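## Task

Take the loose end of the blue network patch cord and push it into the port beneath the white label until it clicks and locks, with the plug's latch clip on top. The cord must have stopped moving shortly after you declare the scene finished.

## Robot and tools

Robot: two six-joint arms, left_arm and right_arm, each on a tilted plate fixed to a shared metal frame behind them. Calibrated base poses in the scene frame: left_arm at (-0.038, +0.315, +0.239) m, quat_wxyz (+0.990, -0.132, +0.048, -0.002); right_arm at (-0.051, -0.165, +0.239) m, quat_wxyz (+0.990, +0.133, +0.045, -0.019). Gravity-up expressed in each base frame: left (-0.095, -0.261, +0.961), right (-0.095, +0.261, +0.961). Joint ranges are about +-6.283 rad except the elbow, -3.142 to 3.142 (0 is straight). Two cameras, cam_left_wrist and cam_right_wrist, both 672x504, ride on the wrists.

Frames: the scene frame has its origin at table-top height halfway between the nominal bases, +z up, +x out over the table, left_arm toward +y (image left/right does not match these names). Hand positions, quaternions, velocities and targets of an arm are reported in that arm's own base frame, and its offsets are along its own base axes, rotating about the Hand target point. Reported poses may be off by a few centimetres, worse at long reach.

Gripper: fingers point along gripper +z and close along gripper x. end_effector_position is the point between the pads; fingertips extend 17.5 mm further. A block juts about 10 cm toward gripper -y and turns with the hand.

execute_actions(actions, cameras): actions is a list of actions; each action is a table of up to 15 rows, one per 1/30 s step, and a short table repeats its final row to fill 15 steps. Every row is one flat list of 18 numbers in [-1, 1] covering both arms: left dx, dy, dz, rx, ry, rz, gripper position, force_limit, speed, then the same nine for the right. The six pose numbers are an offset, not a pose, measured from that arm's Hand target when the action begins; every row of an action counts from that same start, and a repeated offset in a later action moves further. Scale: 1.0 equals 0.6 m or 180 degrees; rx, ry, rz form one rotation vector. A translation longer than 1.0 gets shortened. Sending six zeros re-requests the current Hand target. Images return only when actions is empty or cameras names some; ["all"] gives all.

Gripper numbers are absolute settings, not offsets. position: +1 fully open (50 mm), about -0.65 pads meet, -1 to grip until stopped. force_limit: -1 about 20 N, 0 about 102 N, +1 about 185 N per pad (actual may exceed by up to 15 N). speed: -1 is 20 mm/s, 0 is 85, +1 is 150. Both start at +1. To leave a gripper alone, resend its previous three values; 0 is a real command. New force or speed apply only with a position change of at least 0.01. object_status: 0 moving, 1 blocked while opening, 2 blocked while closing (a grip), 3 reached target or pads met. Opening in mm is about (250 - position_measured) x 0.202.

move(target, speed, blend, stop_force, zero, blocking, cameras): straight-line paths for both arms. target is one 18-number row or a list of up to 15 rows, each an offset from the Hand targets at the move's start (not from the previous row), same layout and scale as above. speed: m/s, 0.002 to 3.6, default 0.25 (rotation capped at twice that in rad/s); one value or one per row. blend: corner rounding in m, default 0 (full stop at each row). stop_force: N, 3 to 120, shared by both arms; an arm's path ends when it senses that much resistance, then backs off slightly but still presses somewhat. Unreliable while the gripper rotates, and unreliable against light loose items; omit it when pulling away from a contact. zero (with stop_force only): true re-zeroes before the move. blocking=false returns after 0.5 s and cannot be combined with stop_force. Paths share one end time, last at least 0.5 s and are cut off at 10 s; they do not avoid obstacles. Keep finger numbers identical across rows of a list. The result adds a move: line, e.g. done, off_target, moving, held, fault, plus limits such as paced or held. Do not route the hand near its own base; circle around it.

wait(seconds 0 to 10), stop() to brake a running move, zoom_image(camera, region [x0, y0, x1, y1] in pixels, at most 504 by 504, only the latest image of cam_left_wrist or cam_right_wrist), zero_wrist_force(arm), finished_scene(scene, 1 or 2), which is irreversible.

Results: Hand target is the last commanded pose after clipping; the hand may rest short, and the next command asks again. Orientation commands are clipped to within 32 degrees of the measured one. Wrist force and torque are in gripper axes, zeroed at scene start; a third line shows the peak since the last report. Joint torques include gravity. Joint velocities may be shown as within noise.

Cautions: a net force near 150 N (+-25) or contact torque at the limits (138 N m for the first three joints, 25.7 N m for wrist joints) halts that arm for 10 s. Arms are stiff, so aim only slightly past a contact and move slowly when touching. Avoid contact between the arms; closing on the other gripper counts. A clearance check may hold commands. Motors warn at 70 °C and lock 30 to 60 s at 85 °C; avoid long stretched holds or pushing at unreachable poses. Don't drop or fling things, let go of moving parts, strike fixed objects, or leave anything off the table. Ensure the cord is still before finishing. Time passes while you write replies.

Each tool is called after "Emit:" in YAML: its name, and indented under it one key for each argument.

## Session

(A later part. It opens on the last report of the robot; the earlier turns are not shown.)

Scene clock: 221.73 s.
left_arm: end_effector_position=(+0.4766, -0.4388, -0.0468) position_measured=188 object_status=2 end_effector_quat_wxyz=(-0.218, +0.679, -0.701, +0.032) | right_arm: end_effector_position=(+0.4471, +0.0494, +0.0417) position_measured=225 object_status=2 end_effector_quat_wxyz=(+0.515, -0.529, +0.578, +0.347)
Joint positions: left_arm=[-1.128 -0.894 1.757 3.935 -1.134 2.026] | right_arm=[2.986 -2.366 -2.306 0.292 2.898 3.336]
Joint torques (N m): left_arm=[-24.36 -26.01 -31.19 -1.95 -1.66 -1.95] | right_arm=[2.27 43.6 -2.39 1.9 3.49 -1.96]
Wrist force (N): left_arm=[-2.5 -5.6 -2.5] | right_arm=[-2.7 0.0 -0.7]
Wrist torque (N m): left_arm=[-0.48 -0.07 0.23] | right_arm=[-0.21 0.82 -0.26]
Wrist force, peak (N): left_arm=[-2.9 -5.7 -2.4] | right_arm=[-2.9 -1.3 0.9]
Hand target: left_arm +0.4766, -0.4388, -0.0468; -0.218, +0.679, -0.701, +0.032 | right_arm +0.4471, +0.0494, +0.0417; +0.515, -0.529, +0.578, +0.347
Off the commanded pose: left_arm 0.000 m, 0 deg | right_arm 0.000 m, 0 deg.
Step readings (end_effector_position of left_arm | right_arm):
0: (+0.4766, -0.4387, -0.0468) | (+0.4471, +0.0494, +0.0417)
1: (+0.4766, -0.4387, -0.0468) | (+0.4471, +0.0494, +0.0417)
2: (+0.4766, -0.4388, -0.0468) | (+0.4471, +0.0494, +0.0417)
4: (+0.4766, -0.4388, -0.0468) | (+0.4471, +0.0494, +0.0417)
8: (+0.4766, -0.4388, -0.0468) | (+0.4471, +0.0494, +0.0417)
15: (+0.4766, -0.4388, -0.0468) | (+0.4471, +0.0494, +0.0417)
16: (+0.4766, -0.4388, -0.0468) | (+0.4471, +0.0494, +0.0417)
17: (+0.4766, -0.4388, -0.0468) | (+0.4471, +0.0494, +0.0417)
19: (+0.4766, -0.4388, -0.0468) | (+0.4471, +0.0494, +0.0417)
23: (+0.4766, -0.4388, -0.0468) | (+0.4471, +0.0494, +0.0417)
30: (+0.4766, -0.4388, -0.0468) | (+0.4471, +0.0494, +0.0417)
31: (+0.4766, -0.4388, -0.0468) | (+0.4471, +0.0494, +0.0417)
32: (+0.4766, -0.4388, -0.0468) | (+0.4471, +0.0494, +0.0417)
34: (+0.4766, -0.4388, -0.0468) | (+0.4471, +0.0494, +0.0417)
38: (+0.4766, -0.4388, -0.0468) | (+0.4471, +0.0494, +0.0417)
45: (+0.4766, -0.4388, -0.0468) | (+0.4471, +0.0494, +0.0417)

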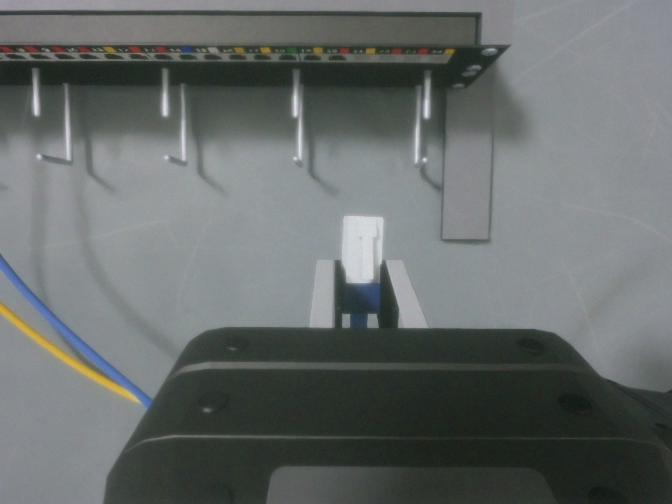

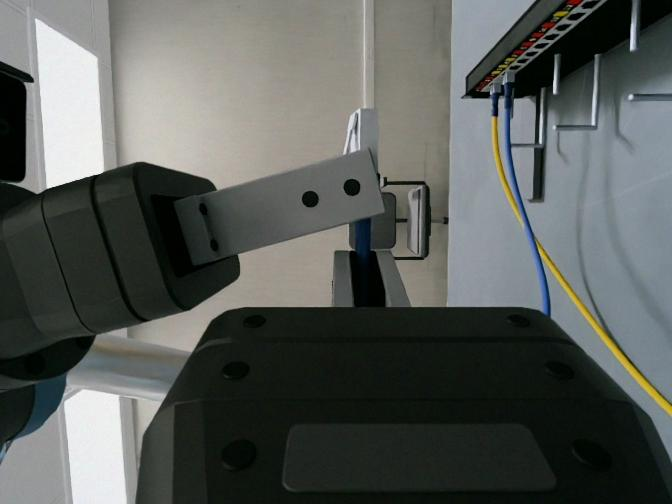

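Emit:
execute_actions:
  actions:
    - [[0,0,0,0,0,0,-1,-0.8,-0.7,0,0,0,0,0,0,-0.2,-0.9,-1]]
    - [[0,0,0,0,0,0,-1,-0.8,-0.7,0,0,0,0,0,0,-0.2,-0.9,-1]]

Emit:
move:
  target: [0,0,0,0,0,0,-1,-0.8,-0.7,-0.06,-0.244,0.061,0,0,0,-0.2,-0.9,-1]
  speed: 0.15
  cameras: ["all"]

Emit:
zoom_image:
  camera: "cam_left_wrist"
  region: [150, 0, 520, 330]

Emit:
zoom_image:
  camera: "cam_right_wrist"
  region: [250, 60, 500, 260]

Scene clock: 228.53 s.
left_arm: end_effector_position=(+0.4766, -0.4388, -0.0468) position_measured=188 object_status=2 end_effector_quat_wxyz=(-0.218, +0.679, -0.701, +0.032) | right_arm: end_effector_position=(+0.4471, +0.0494, +0.0417) position_measured=182 object_status=3 end_effector_quat_wxyz=(+0.515, -0.529, +0.578, +0.347)
Joint positions: left_arm=[-1.128 -0.894 1.757 3.935 -1.134 2.026] | right_arm=[2.986 -2.366 -2.306 0.292 2.898 3.336]
Joint torques (N m): left_arm=[-22.38 -26.71 -30.38 -4.79 -1.28 -2.04] | right_arm=[3.92 43.72 -1.9 2.97 3.25 -1.98]
Wrist force (N): left_arm=[-1.5 -3.5 -2.9] | right_arm=[-2.8 -1.4 0.7]
Wrist torque (N m): left_arm=[-0.43 -0.04 0.22] | right_arm=[-0.22 0.86 -0.25]
Wrist force, peak (N): left_arm=[-3.1 -5.4 -2.8] | right_arm=[-2.8 -1.5 0.9]
Hand target: left_arm +0.4766, -0.4388, -0.0468; -0.218, +0.679, -0.701, +0.032 | right_arm +0.4471, +0.0494, +0.0417; +0.515, -0.529, +0.578, +0.347
Off the commanded pose: left_arm 0.000 m, 0 deg | right_arm 0.000 m, 0 deg.
Step readings (end_effector_position of left_arm | right_arm):
0: (+0.4766, -0.4388, -0.0468) | (+0.4471, +0.0494, +0.0417)
1: (+0.4766, -0.4388, -0.0468) | (+0.4471, +0.0494, +0.0417)
2: (+0.4766, -0.4388, -0.0468) | (+0.4471, +0.0494, +0.0417)
4: (+0.4766, -0.4388, -0.0468) | (+0.4471, +0.0494, +0.0417)
8: (+0.4766, -0.4388, -0.0468) | (+0.4471, +0.0494, +0.0417)
15: (+0.4766, -0.4388, -0.0468) | (+0.4471, +0.0494, +0.0417)
16: (+0.4766, -0.4388, -0.0468) | (+0.4471, +0.0494, +0.0417)
17: (+0.4766, -0.4388, -0.0468) | (+0.4471, +0.0494, +0.0417)
19: (+0.4766, -0.4388, -0.0468) | (+0.4471, +0.0494, +0.0417)
23: (+0.4766, -0.4388, -0.0468) | (+0.4471, +0.0494, +0.0417)
30: (+0.4766, -0.4388, -0.0468) | (+0.4471, +0.0494, +0.0417)

Scene clock: 230.53 s.
left_arm: end_effector_position=(+0.4766, -0.4388, -0.0468) position_measured=188 object_status=2 end_effector_quat_wxyz=(-0.218, +0.679, -0.701, +0.032) | right_arm: end_effector_position=(+0.4111, -0.0970, +0.0783) position_measured=182 object_status=3 end_effector_quat_wxyz=(+0.515, -0.529, +0.578, +0.347)
Joint positions: left_arm=[-1.128 -0.894 1.757 3.935 -1.134 2.026] | right_arm=[2.645 -2.043 -2.098 -1.402 2.796 2.133]
Joint torques (N m): left_arm=[-19.44 -26.09 -27.91 -5.11 -0.58 -1.87] | right_arm=[12.67 27.51 16.57 -0.44 -0.21 -2.08]
Wrist force (N): left_arm=[-1.6 -3.3 -2.5] | right_arm=[-2.6 -1.2 1.0]
Wrist torque (N m): left_arm=[-0.38 -0.02 0.21] | right_arm=[-0.22 0.80 -0.24]
Wrist force, peak (N): left_arm=[-1.6 -3.5 -3.2] | right_arm=[-2.8 -1.4 1.8]
Hand target: left_arm +0.4766, -0.4388, -0.0468; -0.218, +0.679, -0.701, +0.032 | right_arm +0.4111, -0.0970, +0.0783; +0.515, -0.529, +0.578, +0.347
Off the commanded pose: left_arm 0.000 m, 0 deg | right_arm 0.000 m, 0 deg.
move: done

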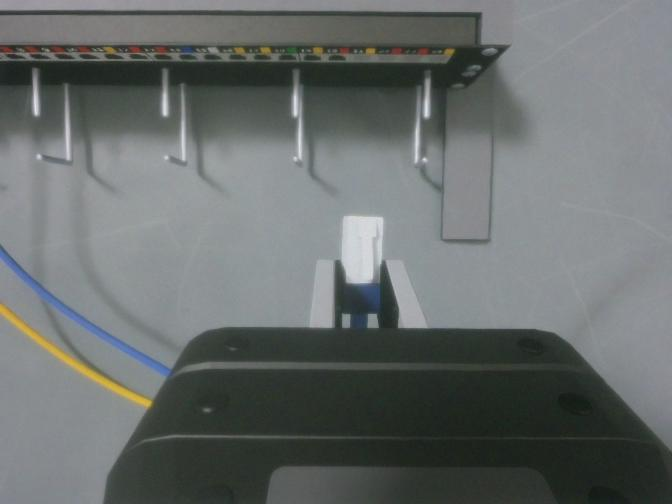

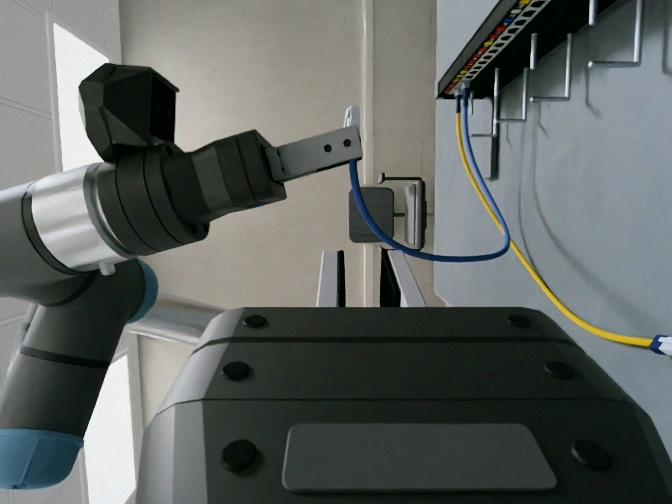

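Scaled by 1.362 from the camera's 672x504 image, which has a finer 960x720 frame.

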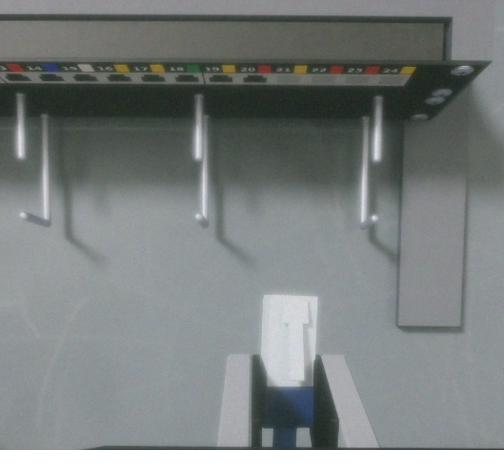

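Scaled by 2.016 from the camera's 672x504 image, which has a finer 960x720 frame.

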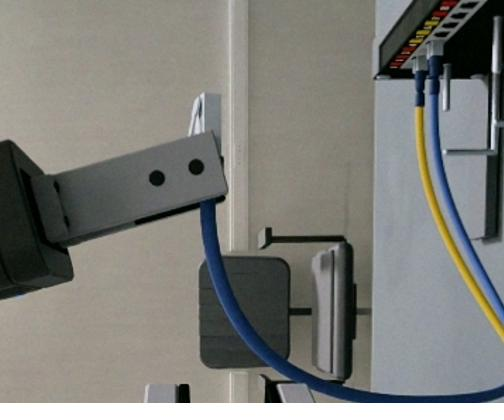

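Emit:
move:
  target: [0.09,0.1703,-0.0488,0,0,0,-1,-0.8,-0.7,0,0,0,0,0,0,-0.2,-0.9,-1]
  speed: 0.12
  cameras: ["all"]

Emit:
zoom_image:
  camera: "cam_left_wrist"
  region: [250, 0, 550, 200]

Emit:
zoom_image:
  camera: "cam_right_wrist"
  region: [230, 0, 480, 200]

Scene clock: 244.07 s.
left_arm: end_effector_position=(+0.5306, -0.3366, -0.0760) position_measured=188 object_status=2 end_effector_quat_wxyz=(-0.218, +0.679, -0.701, +0.032) | right_arm: end_effector_position=(+0.4111, -0.0970, +0.0783) position_measured=182 object_status=3 end_effector_quat_wxyz=(+0.515, -0.529, +0.578, +0.347)
Joint positions: left_arm=[-0.965 -0.879 1.885 3.715 -1.126 2.206] | right_arm=[2.645 -2.043 -2.098 -1.403 2.796 2.132]
Joint torques (N m): left_arm=[-2.44 -24.44 -4.14 -5 -1.12 2.49] | right_arm=[5.94 27.48 16.12 -0.41 -0.35 -1.93]
Wrist force (N): left_arm=[-1.8 -3.5 -2.4] | right_arm=[-2.7 -1.1 0.9]
Wrist torque (N m): left_arm=[-0.41 0.01 0.10] | right_arm=[-0.20 0.82 -0.23]
Wrist force, peak (N): left_arm=[-2.8 -4.2 -1.9] | right_arm=[-3.1 -1.1 0.8]
Hand target: left_arm +0.5306, -0.3366, -0.0761; -0.218, +0.679, -0.701, +0.032 | right_arm +0.4111, -0.0970, +0.0783; +0.515, -0.529, +0.578, +0.347
Off the commanded pose: left_arm 0.000 m, 0 deg | right_arm 0.000 m, 0 deg.
move: done

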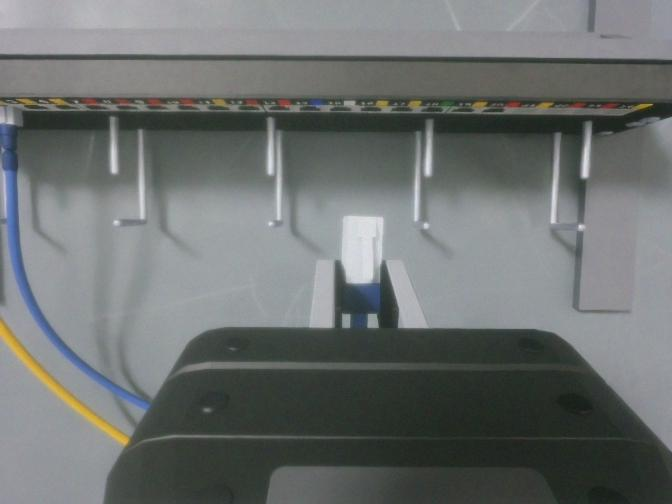

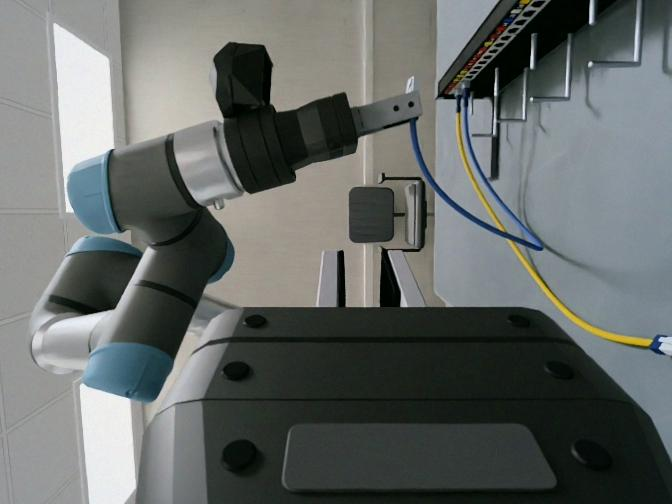

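Scaled by 1.680 from the camera's 672x504 image, which has a finer 960x720 frame.

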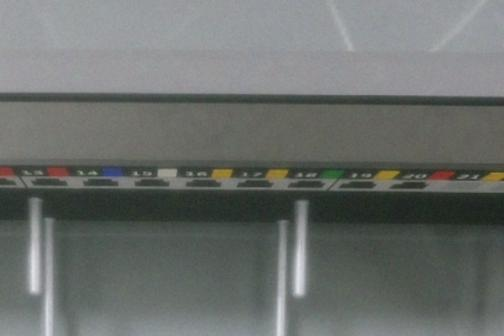

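Scaled by 2.016 from the camera's 672x504 image, which has a finer 960x720 frame.

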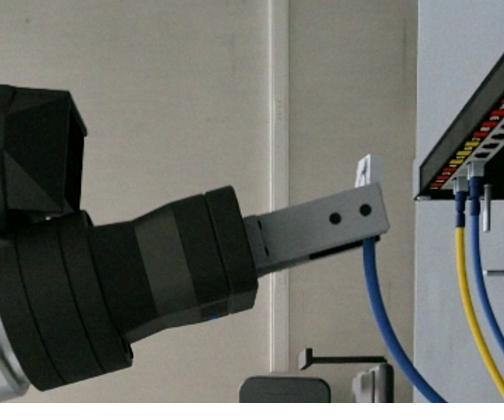

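Emit:
move:
  target: [0.044,0.0398,-0.1062,0,0,0,-1,-0.8,-0.7,0,0,0,0,0,0,-0.2,-0.9,-1]
  speed: 0.12
  cameras: ["all"]

Emit:
zoom_image:
  camera: "cam_left_wrist"
  region: [250, 60, 470, 340]

Emit:
zoom_image:
  camera: "cam_right_wrist"
  region: [330, 0, 530, 150]

Scene clock: 253.63 s.
left_arm: end_effector_position=(+0.5569, -0.3127, -0.1397) position_measured=188 object_status=2 end_effector_quat_wxyz=(-0.218, +0.679, -0.701, +0.032) | right_arm: end_effector_position=(+0.4111, -0.0970, +0.0783) position_measured=182 object_status=3 end_effector_quat_wxyz=(+0.515, -0.529, +0.578, +0.347)
Joint positions: left_arm=[-0.905 -0.73 1.856 3.567 -1.127 2.274] | right_arm=[2.645 -2.043 -2.098 -1.403 2.796 2.132]
Joint torques (N m): left_arm=[-3.14 -27.55 -26.38 -5.35 -1.87 2.36] | right_arm=[4.03 26.92 16.21 -0.29 -0.26 -1.95]
Wrist force (N): left_arm=[-1.5 -3.9 -2.7] | right_arm=[-3.0 -1.1 0.8]
Wrist torque (N m): left_arm=[-0.46 -0.02 0.10] | right_arm=[-0.20 0.86 -0.24]
Wrist force, peak (N): left_arm=[-1.2 -3.8 -4.3] | right_arm=[-3.0 -1.2 1.0]
Hand target: left_arm +0.5570, -0.3127, -0.1398; -0.218, +0.679, -0.701, +0.032 | right_arm +0.4111, -0.0970, +0.0783; +0.515, -0.529, +0.578, +0.347
Off the commanded pose: left_arm 0.000 m, 0 deg | right_arm 0.000 m, 0 deg.
move: done

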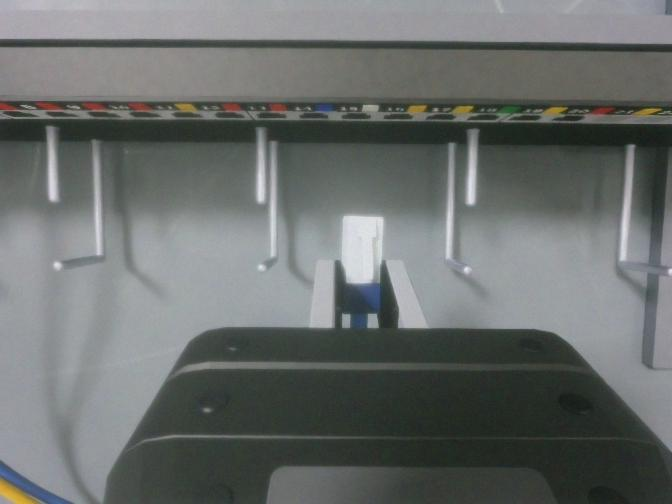

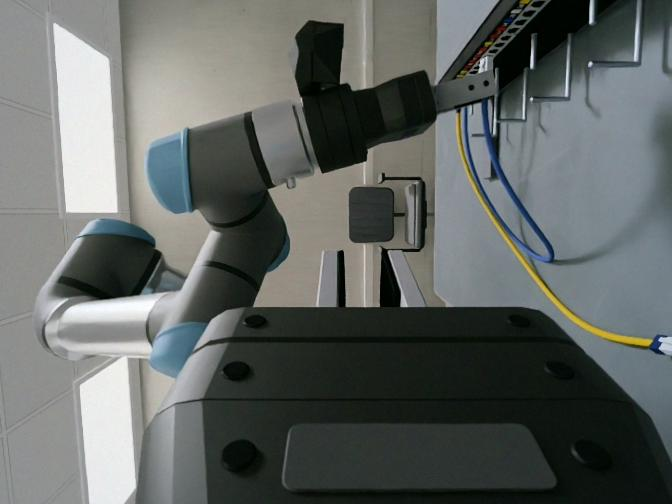

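Scaled by 1.800 from the camera's 672x504 image, which has a finer 960x720 frame.

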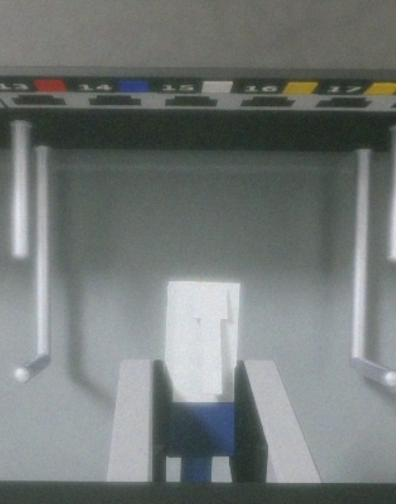

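Scaled by 2.520 from the camera's 672x504 image, which has a finer 960x720 frame.

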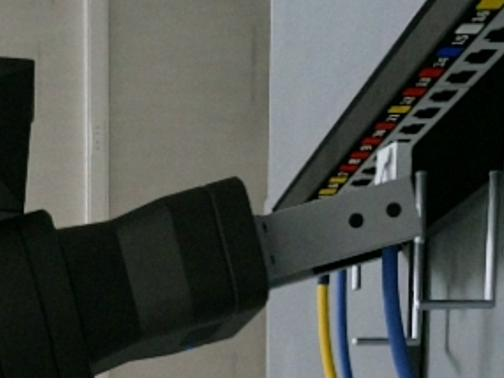

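Emit:
move:
  target: [0.0245,0.0145,-0.0457,0,0,0,-1,-0.8,-0.7,0.188,-0.053,-0.21,0,0,0,-0.2,-0.9,-1]
  speed: 0.1
  cameras: ["all"]

Emit:
zoom_image:
  camera: "cam_left_wrist"
  region: [250, 60, 470, 340]

Emit:
zoom_image:
  camera: "cam_right_wrist"
  region: [300, 50, 500, 200]

Scene clock: 268.90 s.
left_arm: end_effector_position=(+0.5717, -0.3040, -0.1672) position_measured=188 object_status=2 end_effector_quat_wxyz=(-0.218, +0.679, -0.701, +0.032) | right_arm: end_effector_position=(+0.5239, -0.1288, -0.0477) position_measured=182 object_status=3 end_effector_quat_wxyz=(+0.515, -0.529, +0.578, +0.347)
Joint positions: left_arm=[-0.876 -0.66 1.821 3.517 -1.128 2.305] | right_arm=[2.689 -2.464 -1.781 -1.208 2.828 2.229]
Joint torques (N m): left_arm=[-4.07 -30.1 -25.93 -5.4 -1.69 2.44] | right_arm=[16.25 37.18 13.33 2.65 2.69 1.13]
Wrist force (N): left_arm=[-1.8 -3.8 -2.6] | right_arm=[-2.9 -1.2 0.9]
Wrist torque (N m): left_arm=[-0.45 0.02 0.09] | right_arm=[-0.20 0.84 -0.34]
Wrist force, peak (N): left_arm=[-1.9 -4.0 -3.0] | right_arm=[-3.4 -0.6 0.8]
Hand target: left_arm +0.5717, -0.3040, -0.1672; -0.218, +0.679, -0.701, +0.032 | right_arm +0.5239, -0.1288, -0.0477; +0.515, -0.529, +0.578, +0.347
Off the commanded pose: left_arm 0.000 m, 0 deg | right_arm 0.000 m, 0 deg.
move: done

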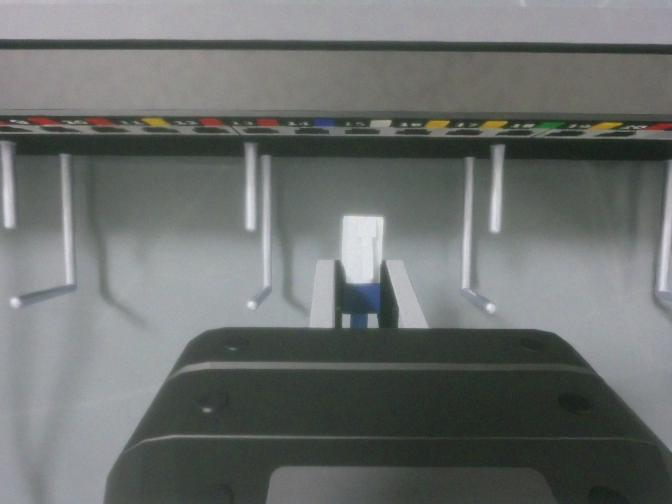

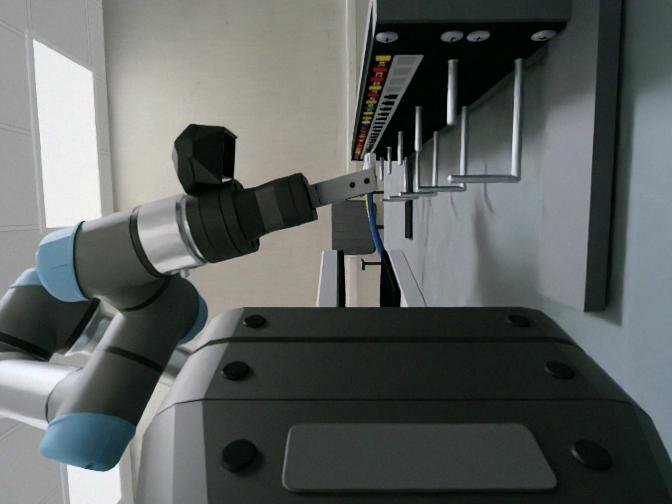

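Scaled by 1.800 from the camera's 672x504 image, which has a finer 960x720 frame.

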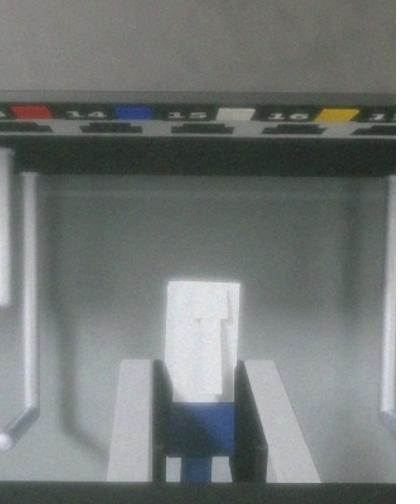

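Scaled by 2.520 from the camera's 672x504 image, which has a finer 960x720 frame.

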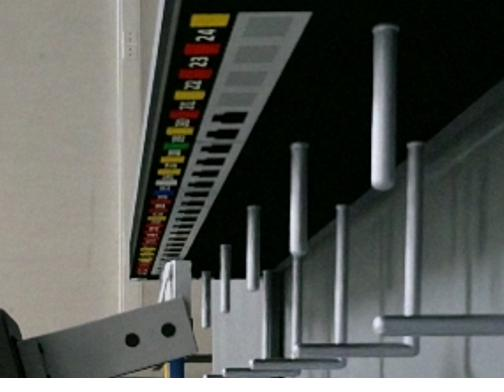

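Emit:
zoom_image:
  camera: "cam_right_wrist"
  region: [345, 95, 405, 175]

Emit:
zoom_image:
  camera: "cam_left_wrist"
  region: [310, 105, 420, 235]

Scaled by 6.300 from the camera's 672x504 image, which has a finer 960x720 frame.

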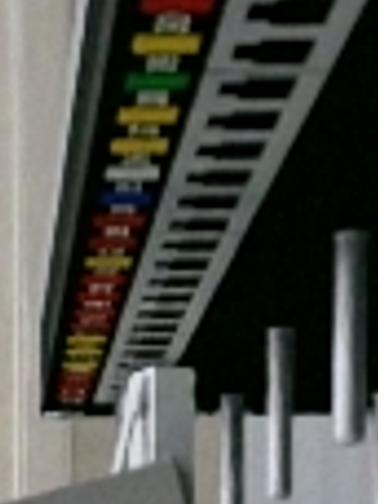

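Scaled by 3.877 from the camera's 672x504 image, which has a finer 960x720 frame.

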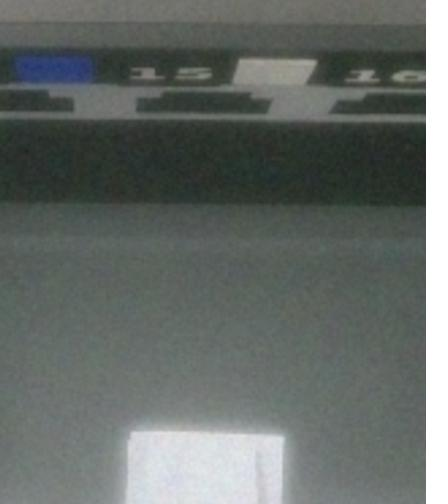

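Emit:
move:
  target: [0.0308,0.0023,-0.0068,0,0,0,-1,-0.8,-0.7,0,0,0,0,0,0,-0.2,-0.9,-1]
  speed: 0.04
  stop_force: 10
  cameras: ["all"]

Emit:
zoom_image:
  camera: "cam_right_wrist"
  region: [345, 95, 405, 175]

Emit:
zoom_image:
  camera: "cam_left_wrist"
  region: [310, 135, 420, 265]

Scene clock: 286.07 s.
left_arm: end_effector_position=(+0.5901, -0.3026, -0.1713) position_measured=188 object_status=2 end_effector_quat_wxyz=(-0.218, +0.679, -0.701, +0.032) | right_arm: end_effector_position=(+0.5239, -0.1288, -0.0477) position_measured=182 object_status=3 end_effector_quat_wxyz=(+0.515, -0.529, +0.578, +0.347)
Joint positions: left_arm=[-0.851 -0.634 1.774 3.527 -1.129 2.333] | right_arm=[2.689 -2.464 -1.781 -1.208 2.828 2.229]
Joint torques (N m): left_arm=[-4.35 -30.61 -26.16 -1.22 -1.74 2.81] | right_arm=[15.79 36.74 14.71 2.67 2.75 1.15]
Wrist force (N): left_arm=[-1.8 -3.7 -2.6] | right_arm=[-2.9 -1.3 0.9]
Wrist torque (N m): left_arm=[-0.44 0.02 0.09] | right_arm=[-0.22 0.85 -0.34]
Wrist force, peak (N): left_arm=[-1.7 -3.8 -2.9] | right_arm=[-3.0 -1.5 0.8]
Hand target: left_arm +0.5901, -0.3026, -0.1713; -0.218, +0.679, -0.701, +0.032 | right_arm +0.5239, -0.1288, -0.0477; +0.515, -0.529, +0.578, +0.347
Off the commanded pose: left_arm 0.000 m, 0 deg | right_arm 0.000 m, 0 deg.
move: done

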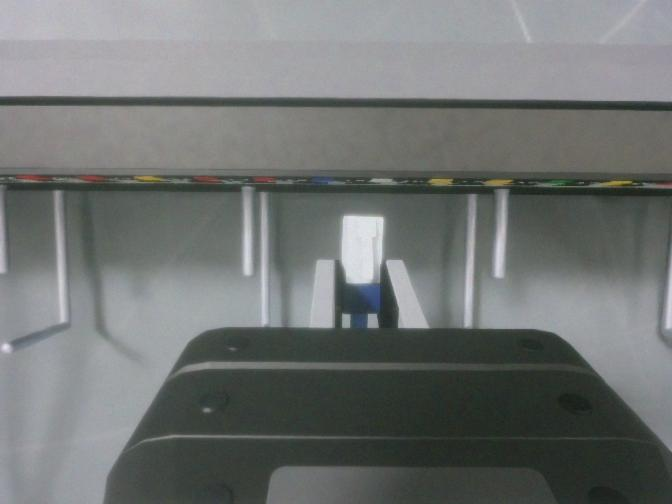

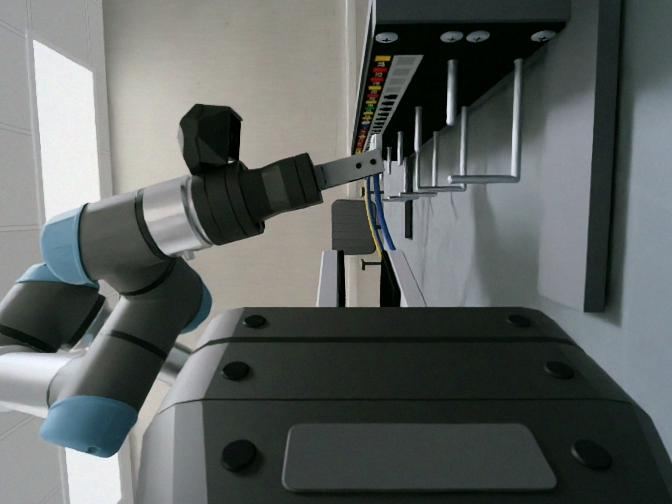

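Scaled by 6.300 from the camera's 672x504 image, which has a finer 960x720 frame.

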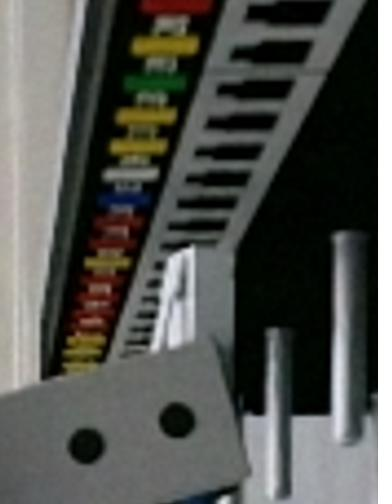

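Scaled by 3.877 from the camera's 672x504 image, which has a finer 960x720 frame.

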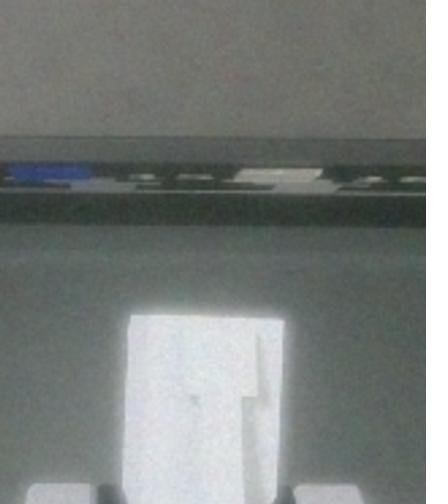

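Emit:
move:
  target: [0.0249,-0.0002,0.0024,0,0,0,-1,-0.8,-0.7,0,0,0,0,0,0,-0.2,-0.9,-1]
  speed: 0.015
  stop_force: 8
  cameras: ["all"]

Emit:
zoom_image:
  camera: "cam_right_wrist"
  region: [345, 95, 405, 175]

Emit:
zoom_image:
  camera: "cam_left_wrist"
  region: [310, 155, 420, 285]

Scene clock: 292.10 s.
left_arm: end_effector_position=(+0.6014, -0.3027, -0.1702) position_measured=188 object_status=2 end_effector_quat_wxyz=(-0.218, +0.679, -0.701, +0.032) | right_arm: end_effector_position=(+0.5239, -0.1288, -0.0477) position_measured=182 object_status=3 end_effector_quat_wxyz=(+0.515, -0.529, +0.578, +0.347)
Joint positions: left_arm=[-0.837 -0.626 1.745 3.541 -1.129 2.348] | right_arm=[2.689 -2.464 -1.781 -1.208 2.828 2.229]
Joint torques (N m): left_arm=[-24.1 -57.42 -3.29 -5.93 3.31 -2.06] | right_arm=[16.16 36.5 13.98 2.45 2.68 1.12]
Wrist force (N): left_arm=[-0.5 2.4 -3.5] | right_arm=[-3.1 -1.5 0.7]
Wrist torque (N m): left_arm=[-0.24 0.00 0.15] | right_arm=[-0.25 0.88 -0.34]
Wrist force, peak (N): left_arm=[0.3 13.1 -5.8] | right_arm=[-3.1 -1.5 0.7]
Hand target: left_arm +0.6014, -0.3027, -0.1702; -0.218, +0.679, -0.701, +0.032 (not the last commanded pose) | right_arm +0.5239, -0.1288, -0.0477; +0.515, -0.529, +0.578, +0.347
Off the commanded pose: left_arm 0.004 m, 0 deg | right_arm 0.000 m, 0 deg.
move: contact (left_arm)

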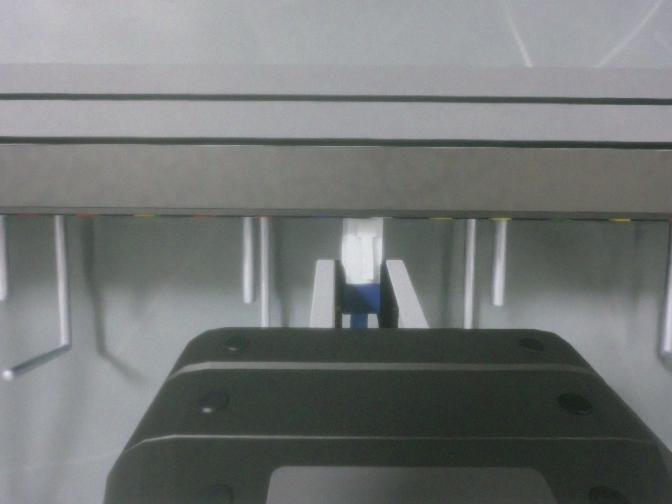

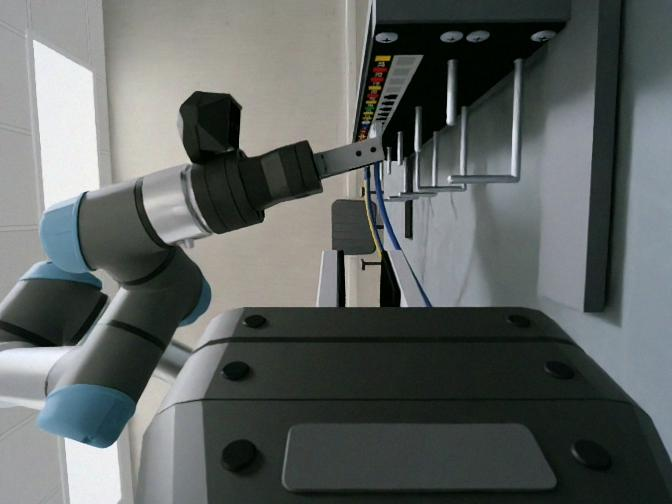

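Scaled by 6.300 from the camera's 672x504 image, which has a finer 960x720 frame.

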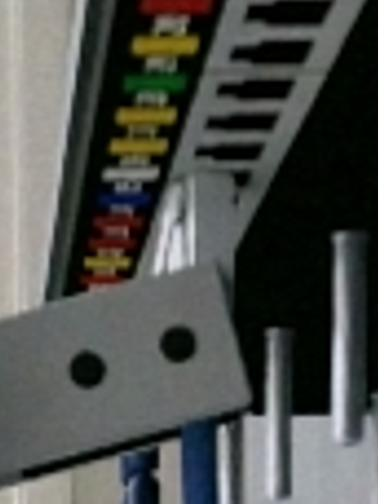

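Scaled by 3.877 from the camera's 672x504 image, which has a finer 960x720 frame.

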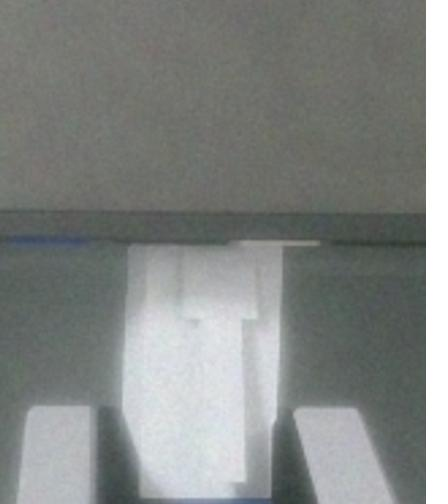

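Emit:
move:
  target: [-0.0022,0.0008,-0.0032,0,0,0,-1,-0.8,-0.7,0,0,0,0,0,0,-0.2,-0.9,-1]
  speed: 0.02

Emit:
move:
  target: [0.0249,-0.0002,0.0024,0,0,0,-1,-0.8,-0.7,0,0,0,0,0,0,-0.2,-0.9,-1]
  speed: 0.012
  stop_force: 9
  cameras: ["all"]

Emit:
zoom_image:
  camera: "cam_right_wrist"
  region: [345, 95, 405, 175]

Emit:
zoom_image:
  camera: "cam_left_wrist"
  region: [310, 155, 420, 285]

Scene clock: 298.23 s.
left_arm: end_effector_position=(+0.6001, -0.3023, -0.1721) position_measured=188 object_status=2 end_effector_quat_wxyz=(-0.218, +0.679, -0.701, +0.032) | right_arm: end_effector_position=(+0.5239, -0.1288, -0.0477) position_measured=182 object_status=3 end_effector_quat_wxyz=(+0.515, -0.529, +0.578, +0.347)
Joint positions: left_arm=[-0.838 -0.623 1.748 3.536 -1.129 2.347] | right_arm=[2.689 -2.464 -1.781 -1.208 2.828 2.229]
Joint torques (N m): left_arm=[-25.85 -32.05 -2.21 -5.38 1.28 -1.95] | right_arm=[15.34 36.28 13.94 2.35 2.64 1.16]
Wrist force (N): left_arm=[-1.8 -3.0 -2.7] | right_arm=[-2.7 -1.2 0.9]
Wrist torque (N m): left_arm=[-0.34 0.01 0.22] | right_arm=[-0.20 0.82 -0.34]
Wrist force, peak (N): left_arm=[-0.5 2.8 -4.0] | right_arm=[-3.0 -1.3 1.1]
Hand target: left_arm +0.6001, -0.3022, -0.1721; -0.218, +0.679, -0.701, +0.032 | right_arm +0.5239, -0.1288, -0.0477; +0.515, -0.529, +0.578, +0.347
Off the commanded pose: left_arm 0.000 m, 0 deg | right_arm 0.000 m, 0 deg.
move: done

Scene clock: 299.47 s.
left_arm: end_effector_position=(+0.6018, -0.3023, -0.1720) position_measured=188 object_status=2 end_effector_quat_wxyz=(-0.218, +0.679, -0.701, +0.032) | right_arm: end_effector_position=(+0.5239, -0.1288, -0.0477) position_measured=182 object_status=3 end_effector_quat_wxyz=(+0.515, -0.529, +0.578, +0.347)
Joint positions: left_arm=[-0.836 -0.622 1.743 3.538 -1.129 2.349] | right_arm=[2.689 -2.464 -1.781 -1.208 2.828 2.229]
Joint torques (N m): left_arm=[-22.5 -57.8 -5.16 -6.25 4.47 -2.11] | right_arm=[15.88 36.71 14.19 2.29 2.68 1.08]
Wrist force (N): left_arm=[0.1 6.4 -4.4] | right_arm=[-2.9 -1.2 0.9]
Wrist torque (N m): left_arm=[-0.11 0.00 0.14] | right_arm=[-0.21 0.85 -0.33]
Wrist force, peak (N): left_arm=[1.0 15.6 -5.5] | right_arm=[-3.1 -1.2 0.7]
Hand target: left_arm +0.6018, -0.3023, -0.1720; -0.218, +0.679, -0.701, +0.032 (not the last commanded pose) | right_arm +0.5239, -0.1288, -0.0477; +0.515, -0.529, +0.578, +0.347
Off the commanded pose: left_arm 0.013 m, 0 deg | right_arm 0.000 m, 0 deg.
move: contact (left_arm)

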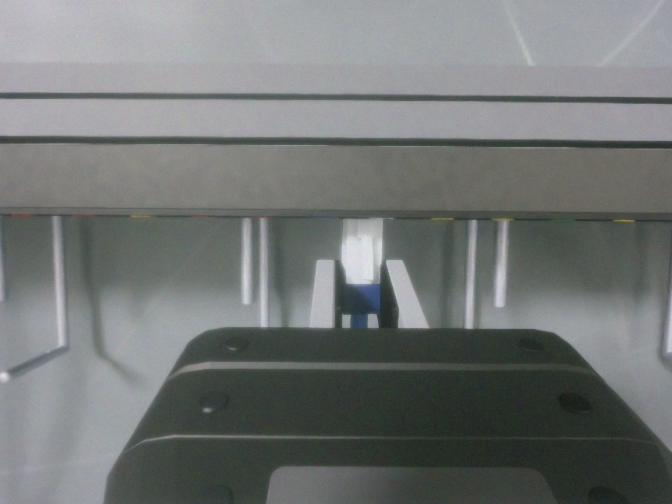

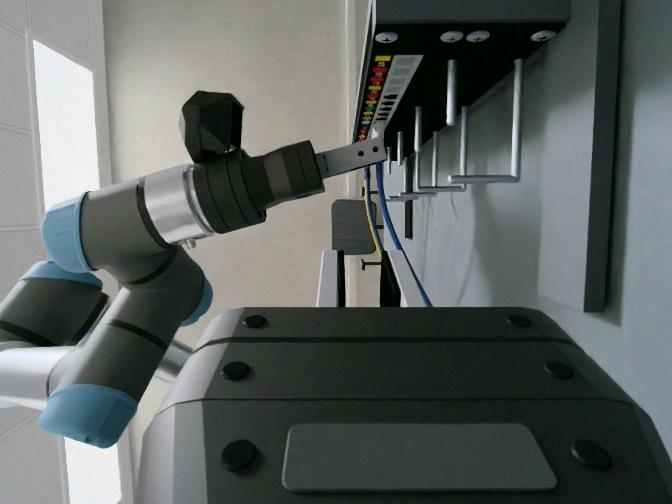

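Scaled by 6.300 from the camera's 672x504 image, which has a finer 960x720 frame.

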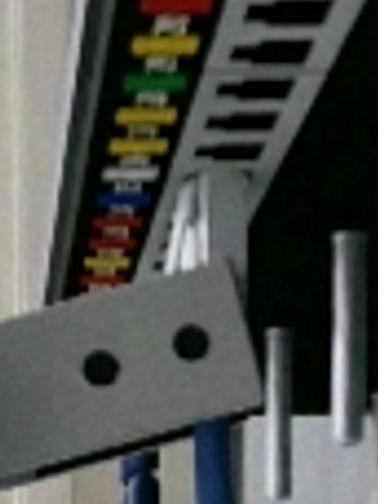

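Scaled by 3.877 from the camera's 672x504 image, which has a finer 960x720 frame.

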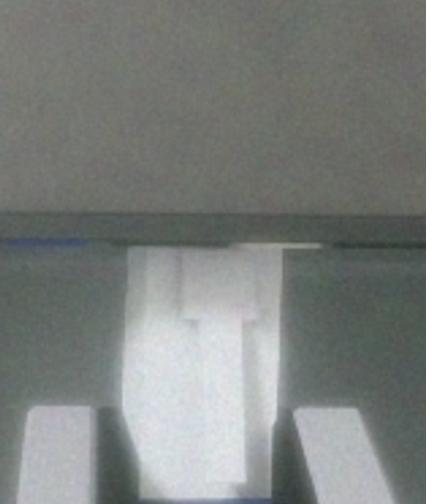

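Emit:
move:
  target: [-0.0025,-0.0012,-0.0001,0,0,0,-1,-0.8,-0.7,0,0,0,0,0,0,-0.2,-0.9,-1]
  speed: 0.02

Emit:
move:
  target: [0.0249,-0.0002,0.0024,0,0,0,-1,-0.8,-0.7,0,0,0,0,0,0,-0.2,-0.9,-1]
  speed: 0.012
  stop_force: 9
  cameras: ["all"]

Emit:
zoom_image:
  camera: "cam_right_wrist"
  region: [345, 95, 405, 175]

Emit:
zoom_image:
  camera: "cam_left_wrist"
  region: [310, 155, 420, 285]

Scene clock: 309.67 s.
left_arm: end_effector_position=(+0.6004, -0.3030, -0.1721) position_measured=188 object_status=2 end_effector_quat_wxyz=(-0.218, +0.679, -0.701, +0.032) | right_arm: end_effector_position=(+0.5239, -0.1288, -0.0477) position_measured=182 object_status=3 end_effector_quat_wxyz=(+0.515, -0.529, +0.578, +0.347)
Joint positions: left_arm=[-0.839 -0.623 1.746 3.538 -1.129 2.347] | right_arm=[2.689 -2.464 -1.781 -1.208 2.828 2.229]
Joint torques (N m): left_arm=[-26.93 -55.91 -0.86 -5.35 1.76 -2.04] | right_arm=[16.01 36.61 14.33 2.05 2.66 1.08]
Wrist force (N): left_arm=[-2.3 -3.7 -2.5] | right_arm=[-2.9 -1.2 0.8]
Wrist torque (N m): left_arm=[-0.44 0.10 0.21] | right_arm=[-0.21 0.85 -0.34]
Wrist force, peak (N): left_arm=[-0.1 6.7 -4.4] | right_arm=[-3.1 -1.2 0.7]
Hand target: left_arm +0.6003, -0.3030, -0.1721; -0.218, +0.679, -0.701, +0.032 | right_arm +0.5239, -0.1288, -0.0477; +0.515, -0.529, +0.578, +0.347
Off the commanded pose: left_arm 0.000 m, 0 deg | right_arm 0.000 m, 0 deg.
move: done

Scene clock: 310.83 s.
left_arm: end_effector_position=(+0.6017, -0.3031, -0.1718) position_measured=188 object_status=2 end_effector_quat_wxyz=(-0.218, +0.679, -0.701, +0.032) | right_arm: end_effector_position=(+0.5239, -0.1288, -0.0477) position_measured=182 object_status=3 end_effector_quat_wxyz=(+0.515, -0.529, +0.578, +0.347)
Joint positions: left_arm=[-0.837 -0.622 1.742 3.54 -1.129 2.348] | right_arm=[2.689 -2.464 -1.781 -1.208 2.828 2.229]
Joint torques (N m): left_arm=[-23.48 -58.26 -4.18 -6.4 4.32 -2.07] | right_arm=[15.32 36.47 13.98 2 2.65 1.14]
Wrist force (N): left_arm=[-1.3 4.9 -3.3] | right_arm=[-2.8 -1.0 0.9]
Wrist torque (N m): left_arm=[-0.23 0.12 0.13] | right_arm=[-0.18 0.84 -0.34]
Wrist force, peak (N): left_arm=[-1.0 13.1 -5.2] | right_arm=[-3.1 -1.3 0.8]
Hand target: left_arm +0.6017, -0.3031, -0.1718; -0.218, +0.679, -0.701, +0.032 (not the last commanded pose) | right_arm +0.5239, -0.1288, -0.0477; +0.515, -0.529, +0.578, +0.347
Off the commanded pose: left_arm 0.014 m, 0 deg | right_arm 0.000 m, 0 deg.
move: contact (left_arm)

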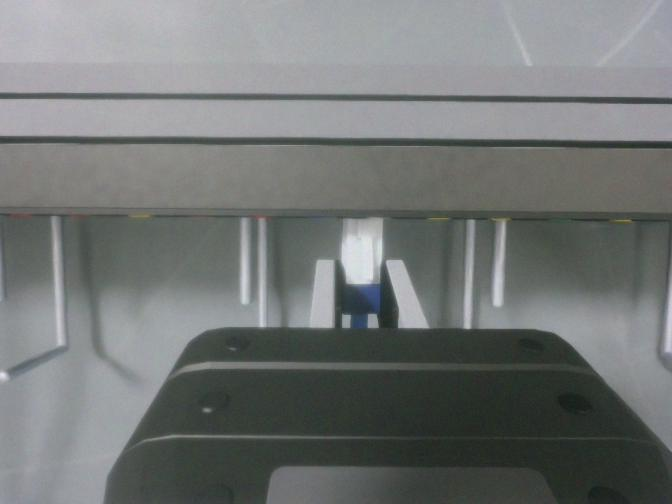

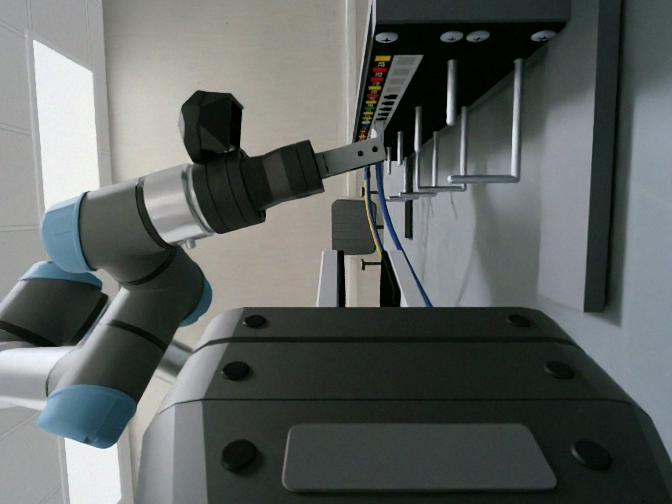

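Scaled by 6.300 from the camera's 672x504 image, which has a finer 960x720 frame.

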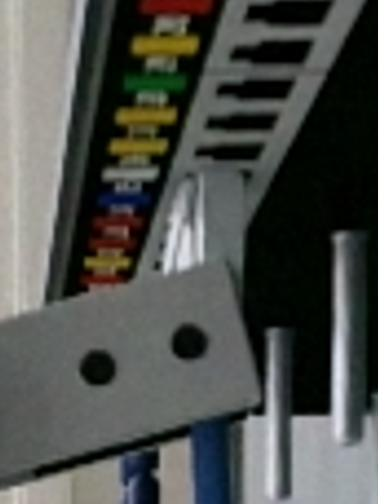

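Scaled by 3.877 from the camera's 672x504 image, which has a finer 960x720 frame.

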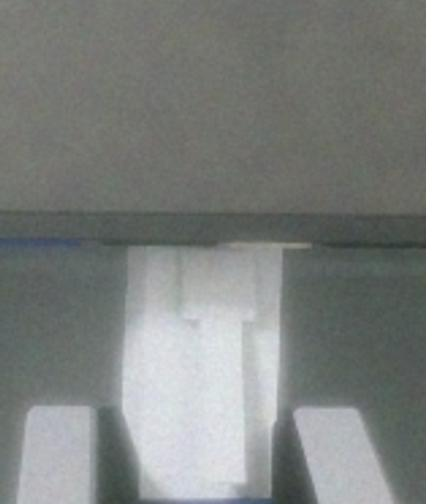

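Emit:
move:
  target: [-0.02,0,-0.0019,0,0,0,-1,-0.8,-0.7,0,0,0,0,0,0,-0.2,-0.9,-1]
  speed: 0.05
  cameras: ["all"]

Emit:
zoom_image:
  camera: "cam_right_wrist"
  region: [360, 100, 400, 150]

Emit:
zoom_image:
  camera: "cam_left_wrist"
  region: [320, 160, 400, 240]

Scene clock: 325.47 s.
left_arm: end_effector_position=(+0.5898, -0.3031, -0.1730) position_measured=188 object_status=2 end_effector_quat_wxyz=(-0.218, +0.679, -0.701, +0.032) | right_arm: end_effector_position=(+0.5239, -0.1288, -0.0477) position_measured=182 object_status=3 end_effector_quat_wxyz=(+0.515, -0.529, +0.578, +0.347)
Joint positions: left_arm=[-0.852 -0.631 1.773 3.525 -1.129 2.332] | right_arm=[2.689 -2.464 -1.781 -1.208 2.828 2.229]
Joint torques (N m): left_arm=[-26.71 -55.77 -0.86 -5.17 2.91 -2.11] | right_arm=[16.12 36.62 13.67 1.83 2.55 1.13]
Wrist force (N): left_arm=[-2.9 -4.1 -2.3] | right_arm=[-2.7 -1.0 0.8]
Wrist torque (N m): left_arm=[-0.50 0.19 0.21] | right_arm=[-0.18 0.82 -0.34]
Wrist force, peak (N): left_arm=[-1.2 5.1 -3.9] | right_arm=[-3.1 -1.3 0.8]
Hand target: left_arm +0.5897, -0.3031, -0.1730; -0.218, +0.679, -0.701, +0.032 | right_arm +0.5239, -0.1288, -0.0477; +0.515, -0.529, +0.578, +0.347
Off the commanded pose: left_arm 0.000 m, 0 deg | right_arm 0.000 m, 0 deg.
move: done

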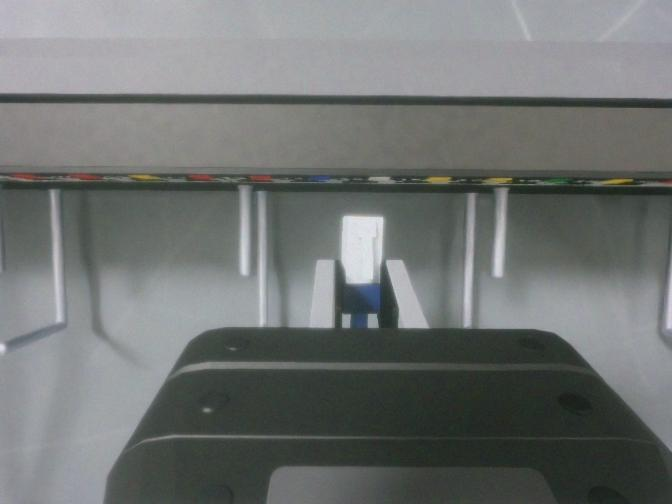

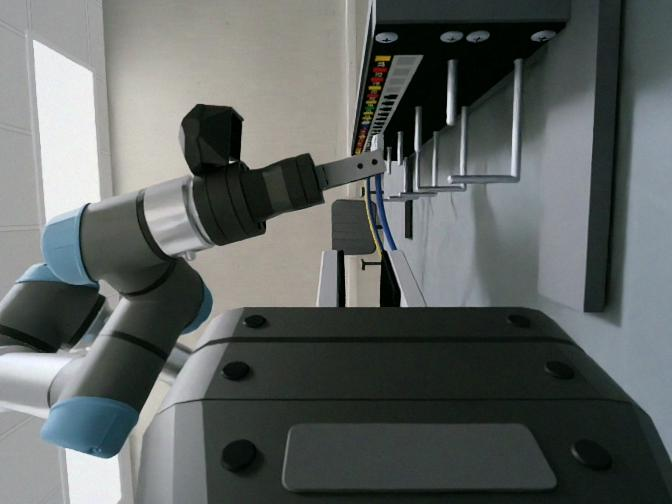

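Scaled by 10.080 from the camera's 672x504 image, which has a finer 960x720 frame.

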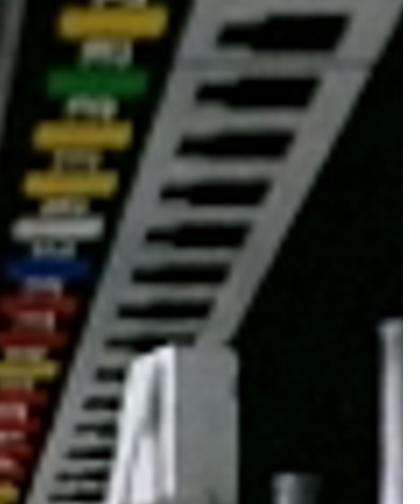

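Scaled by 6.300 from the camera's 672x504 image, which has a finer 960x720 frame.

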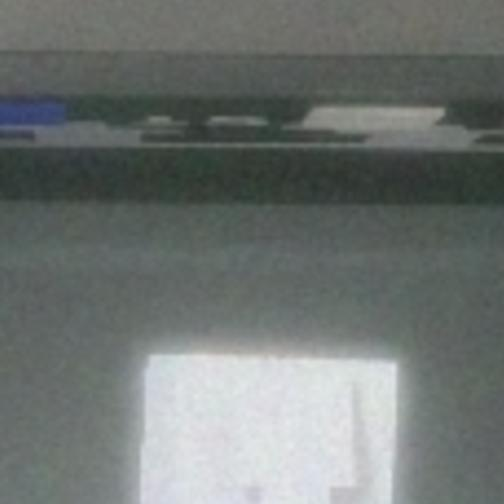

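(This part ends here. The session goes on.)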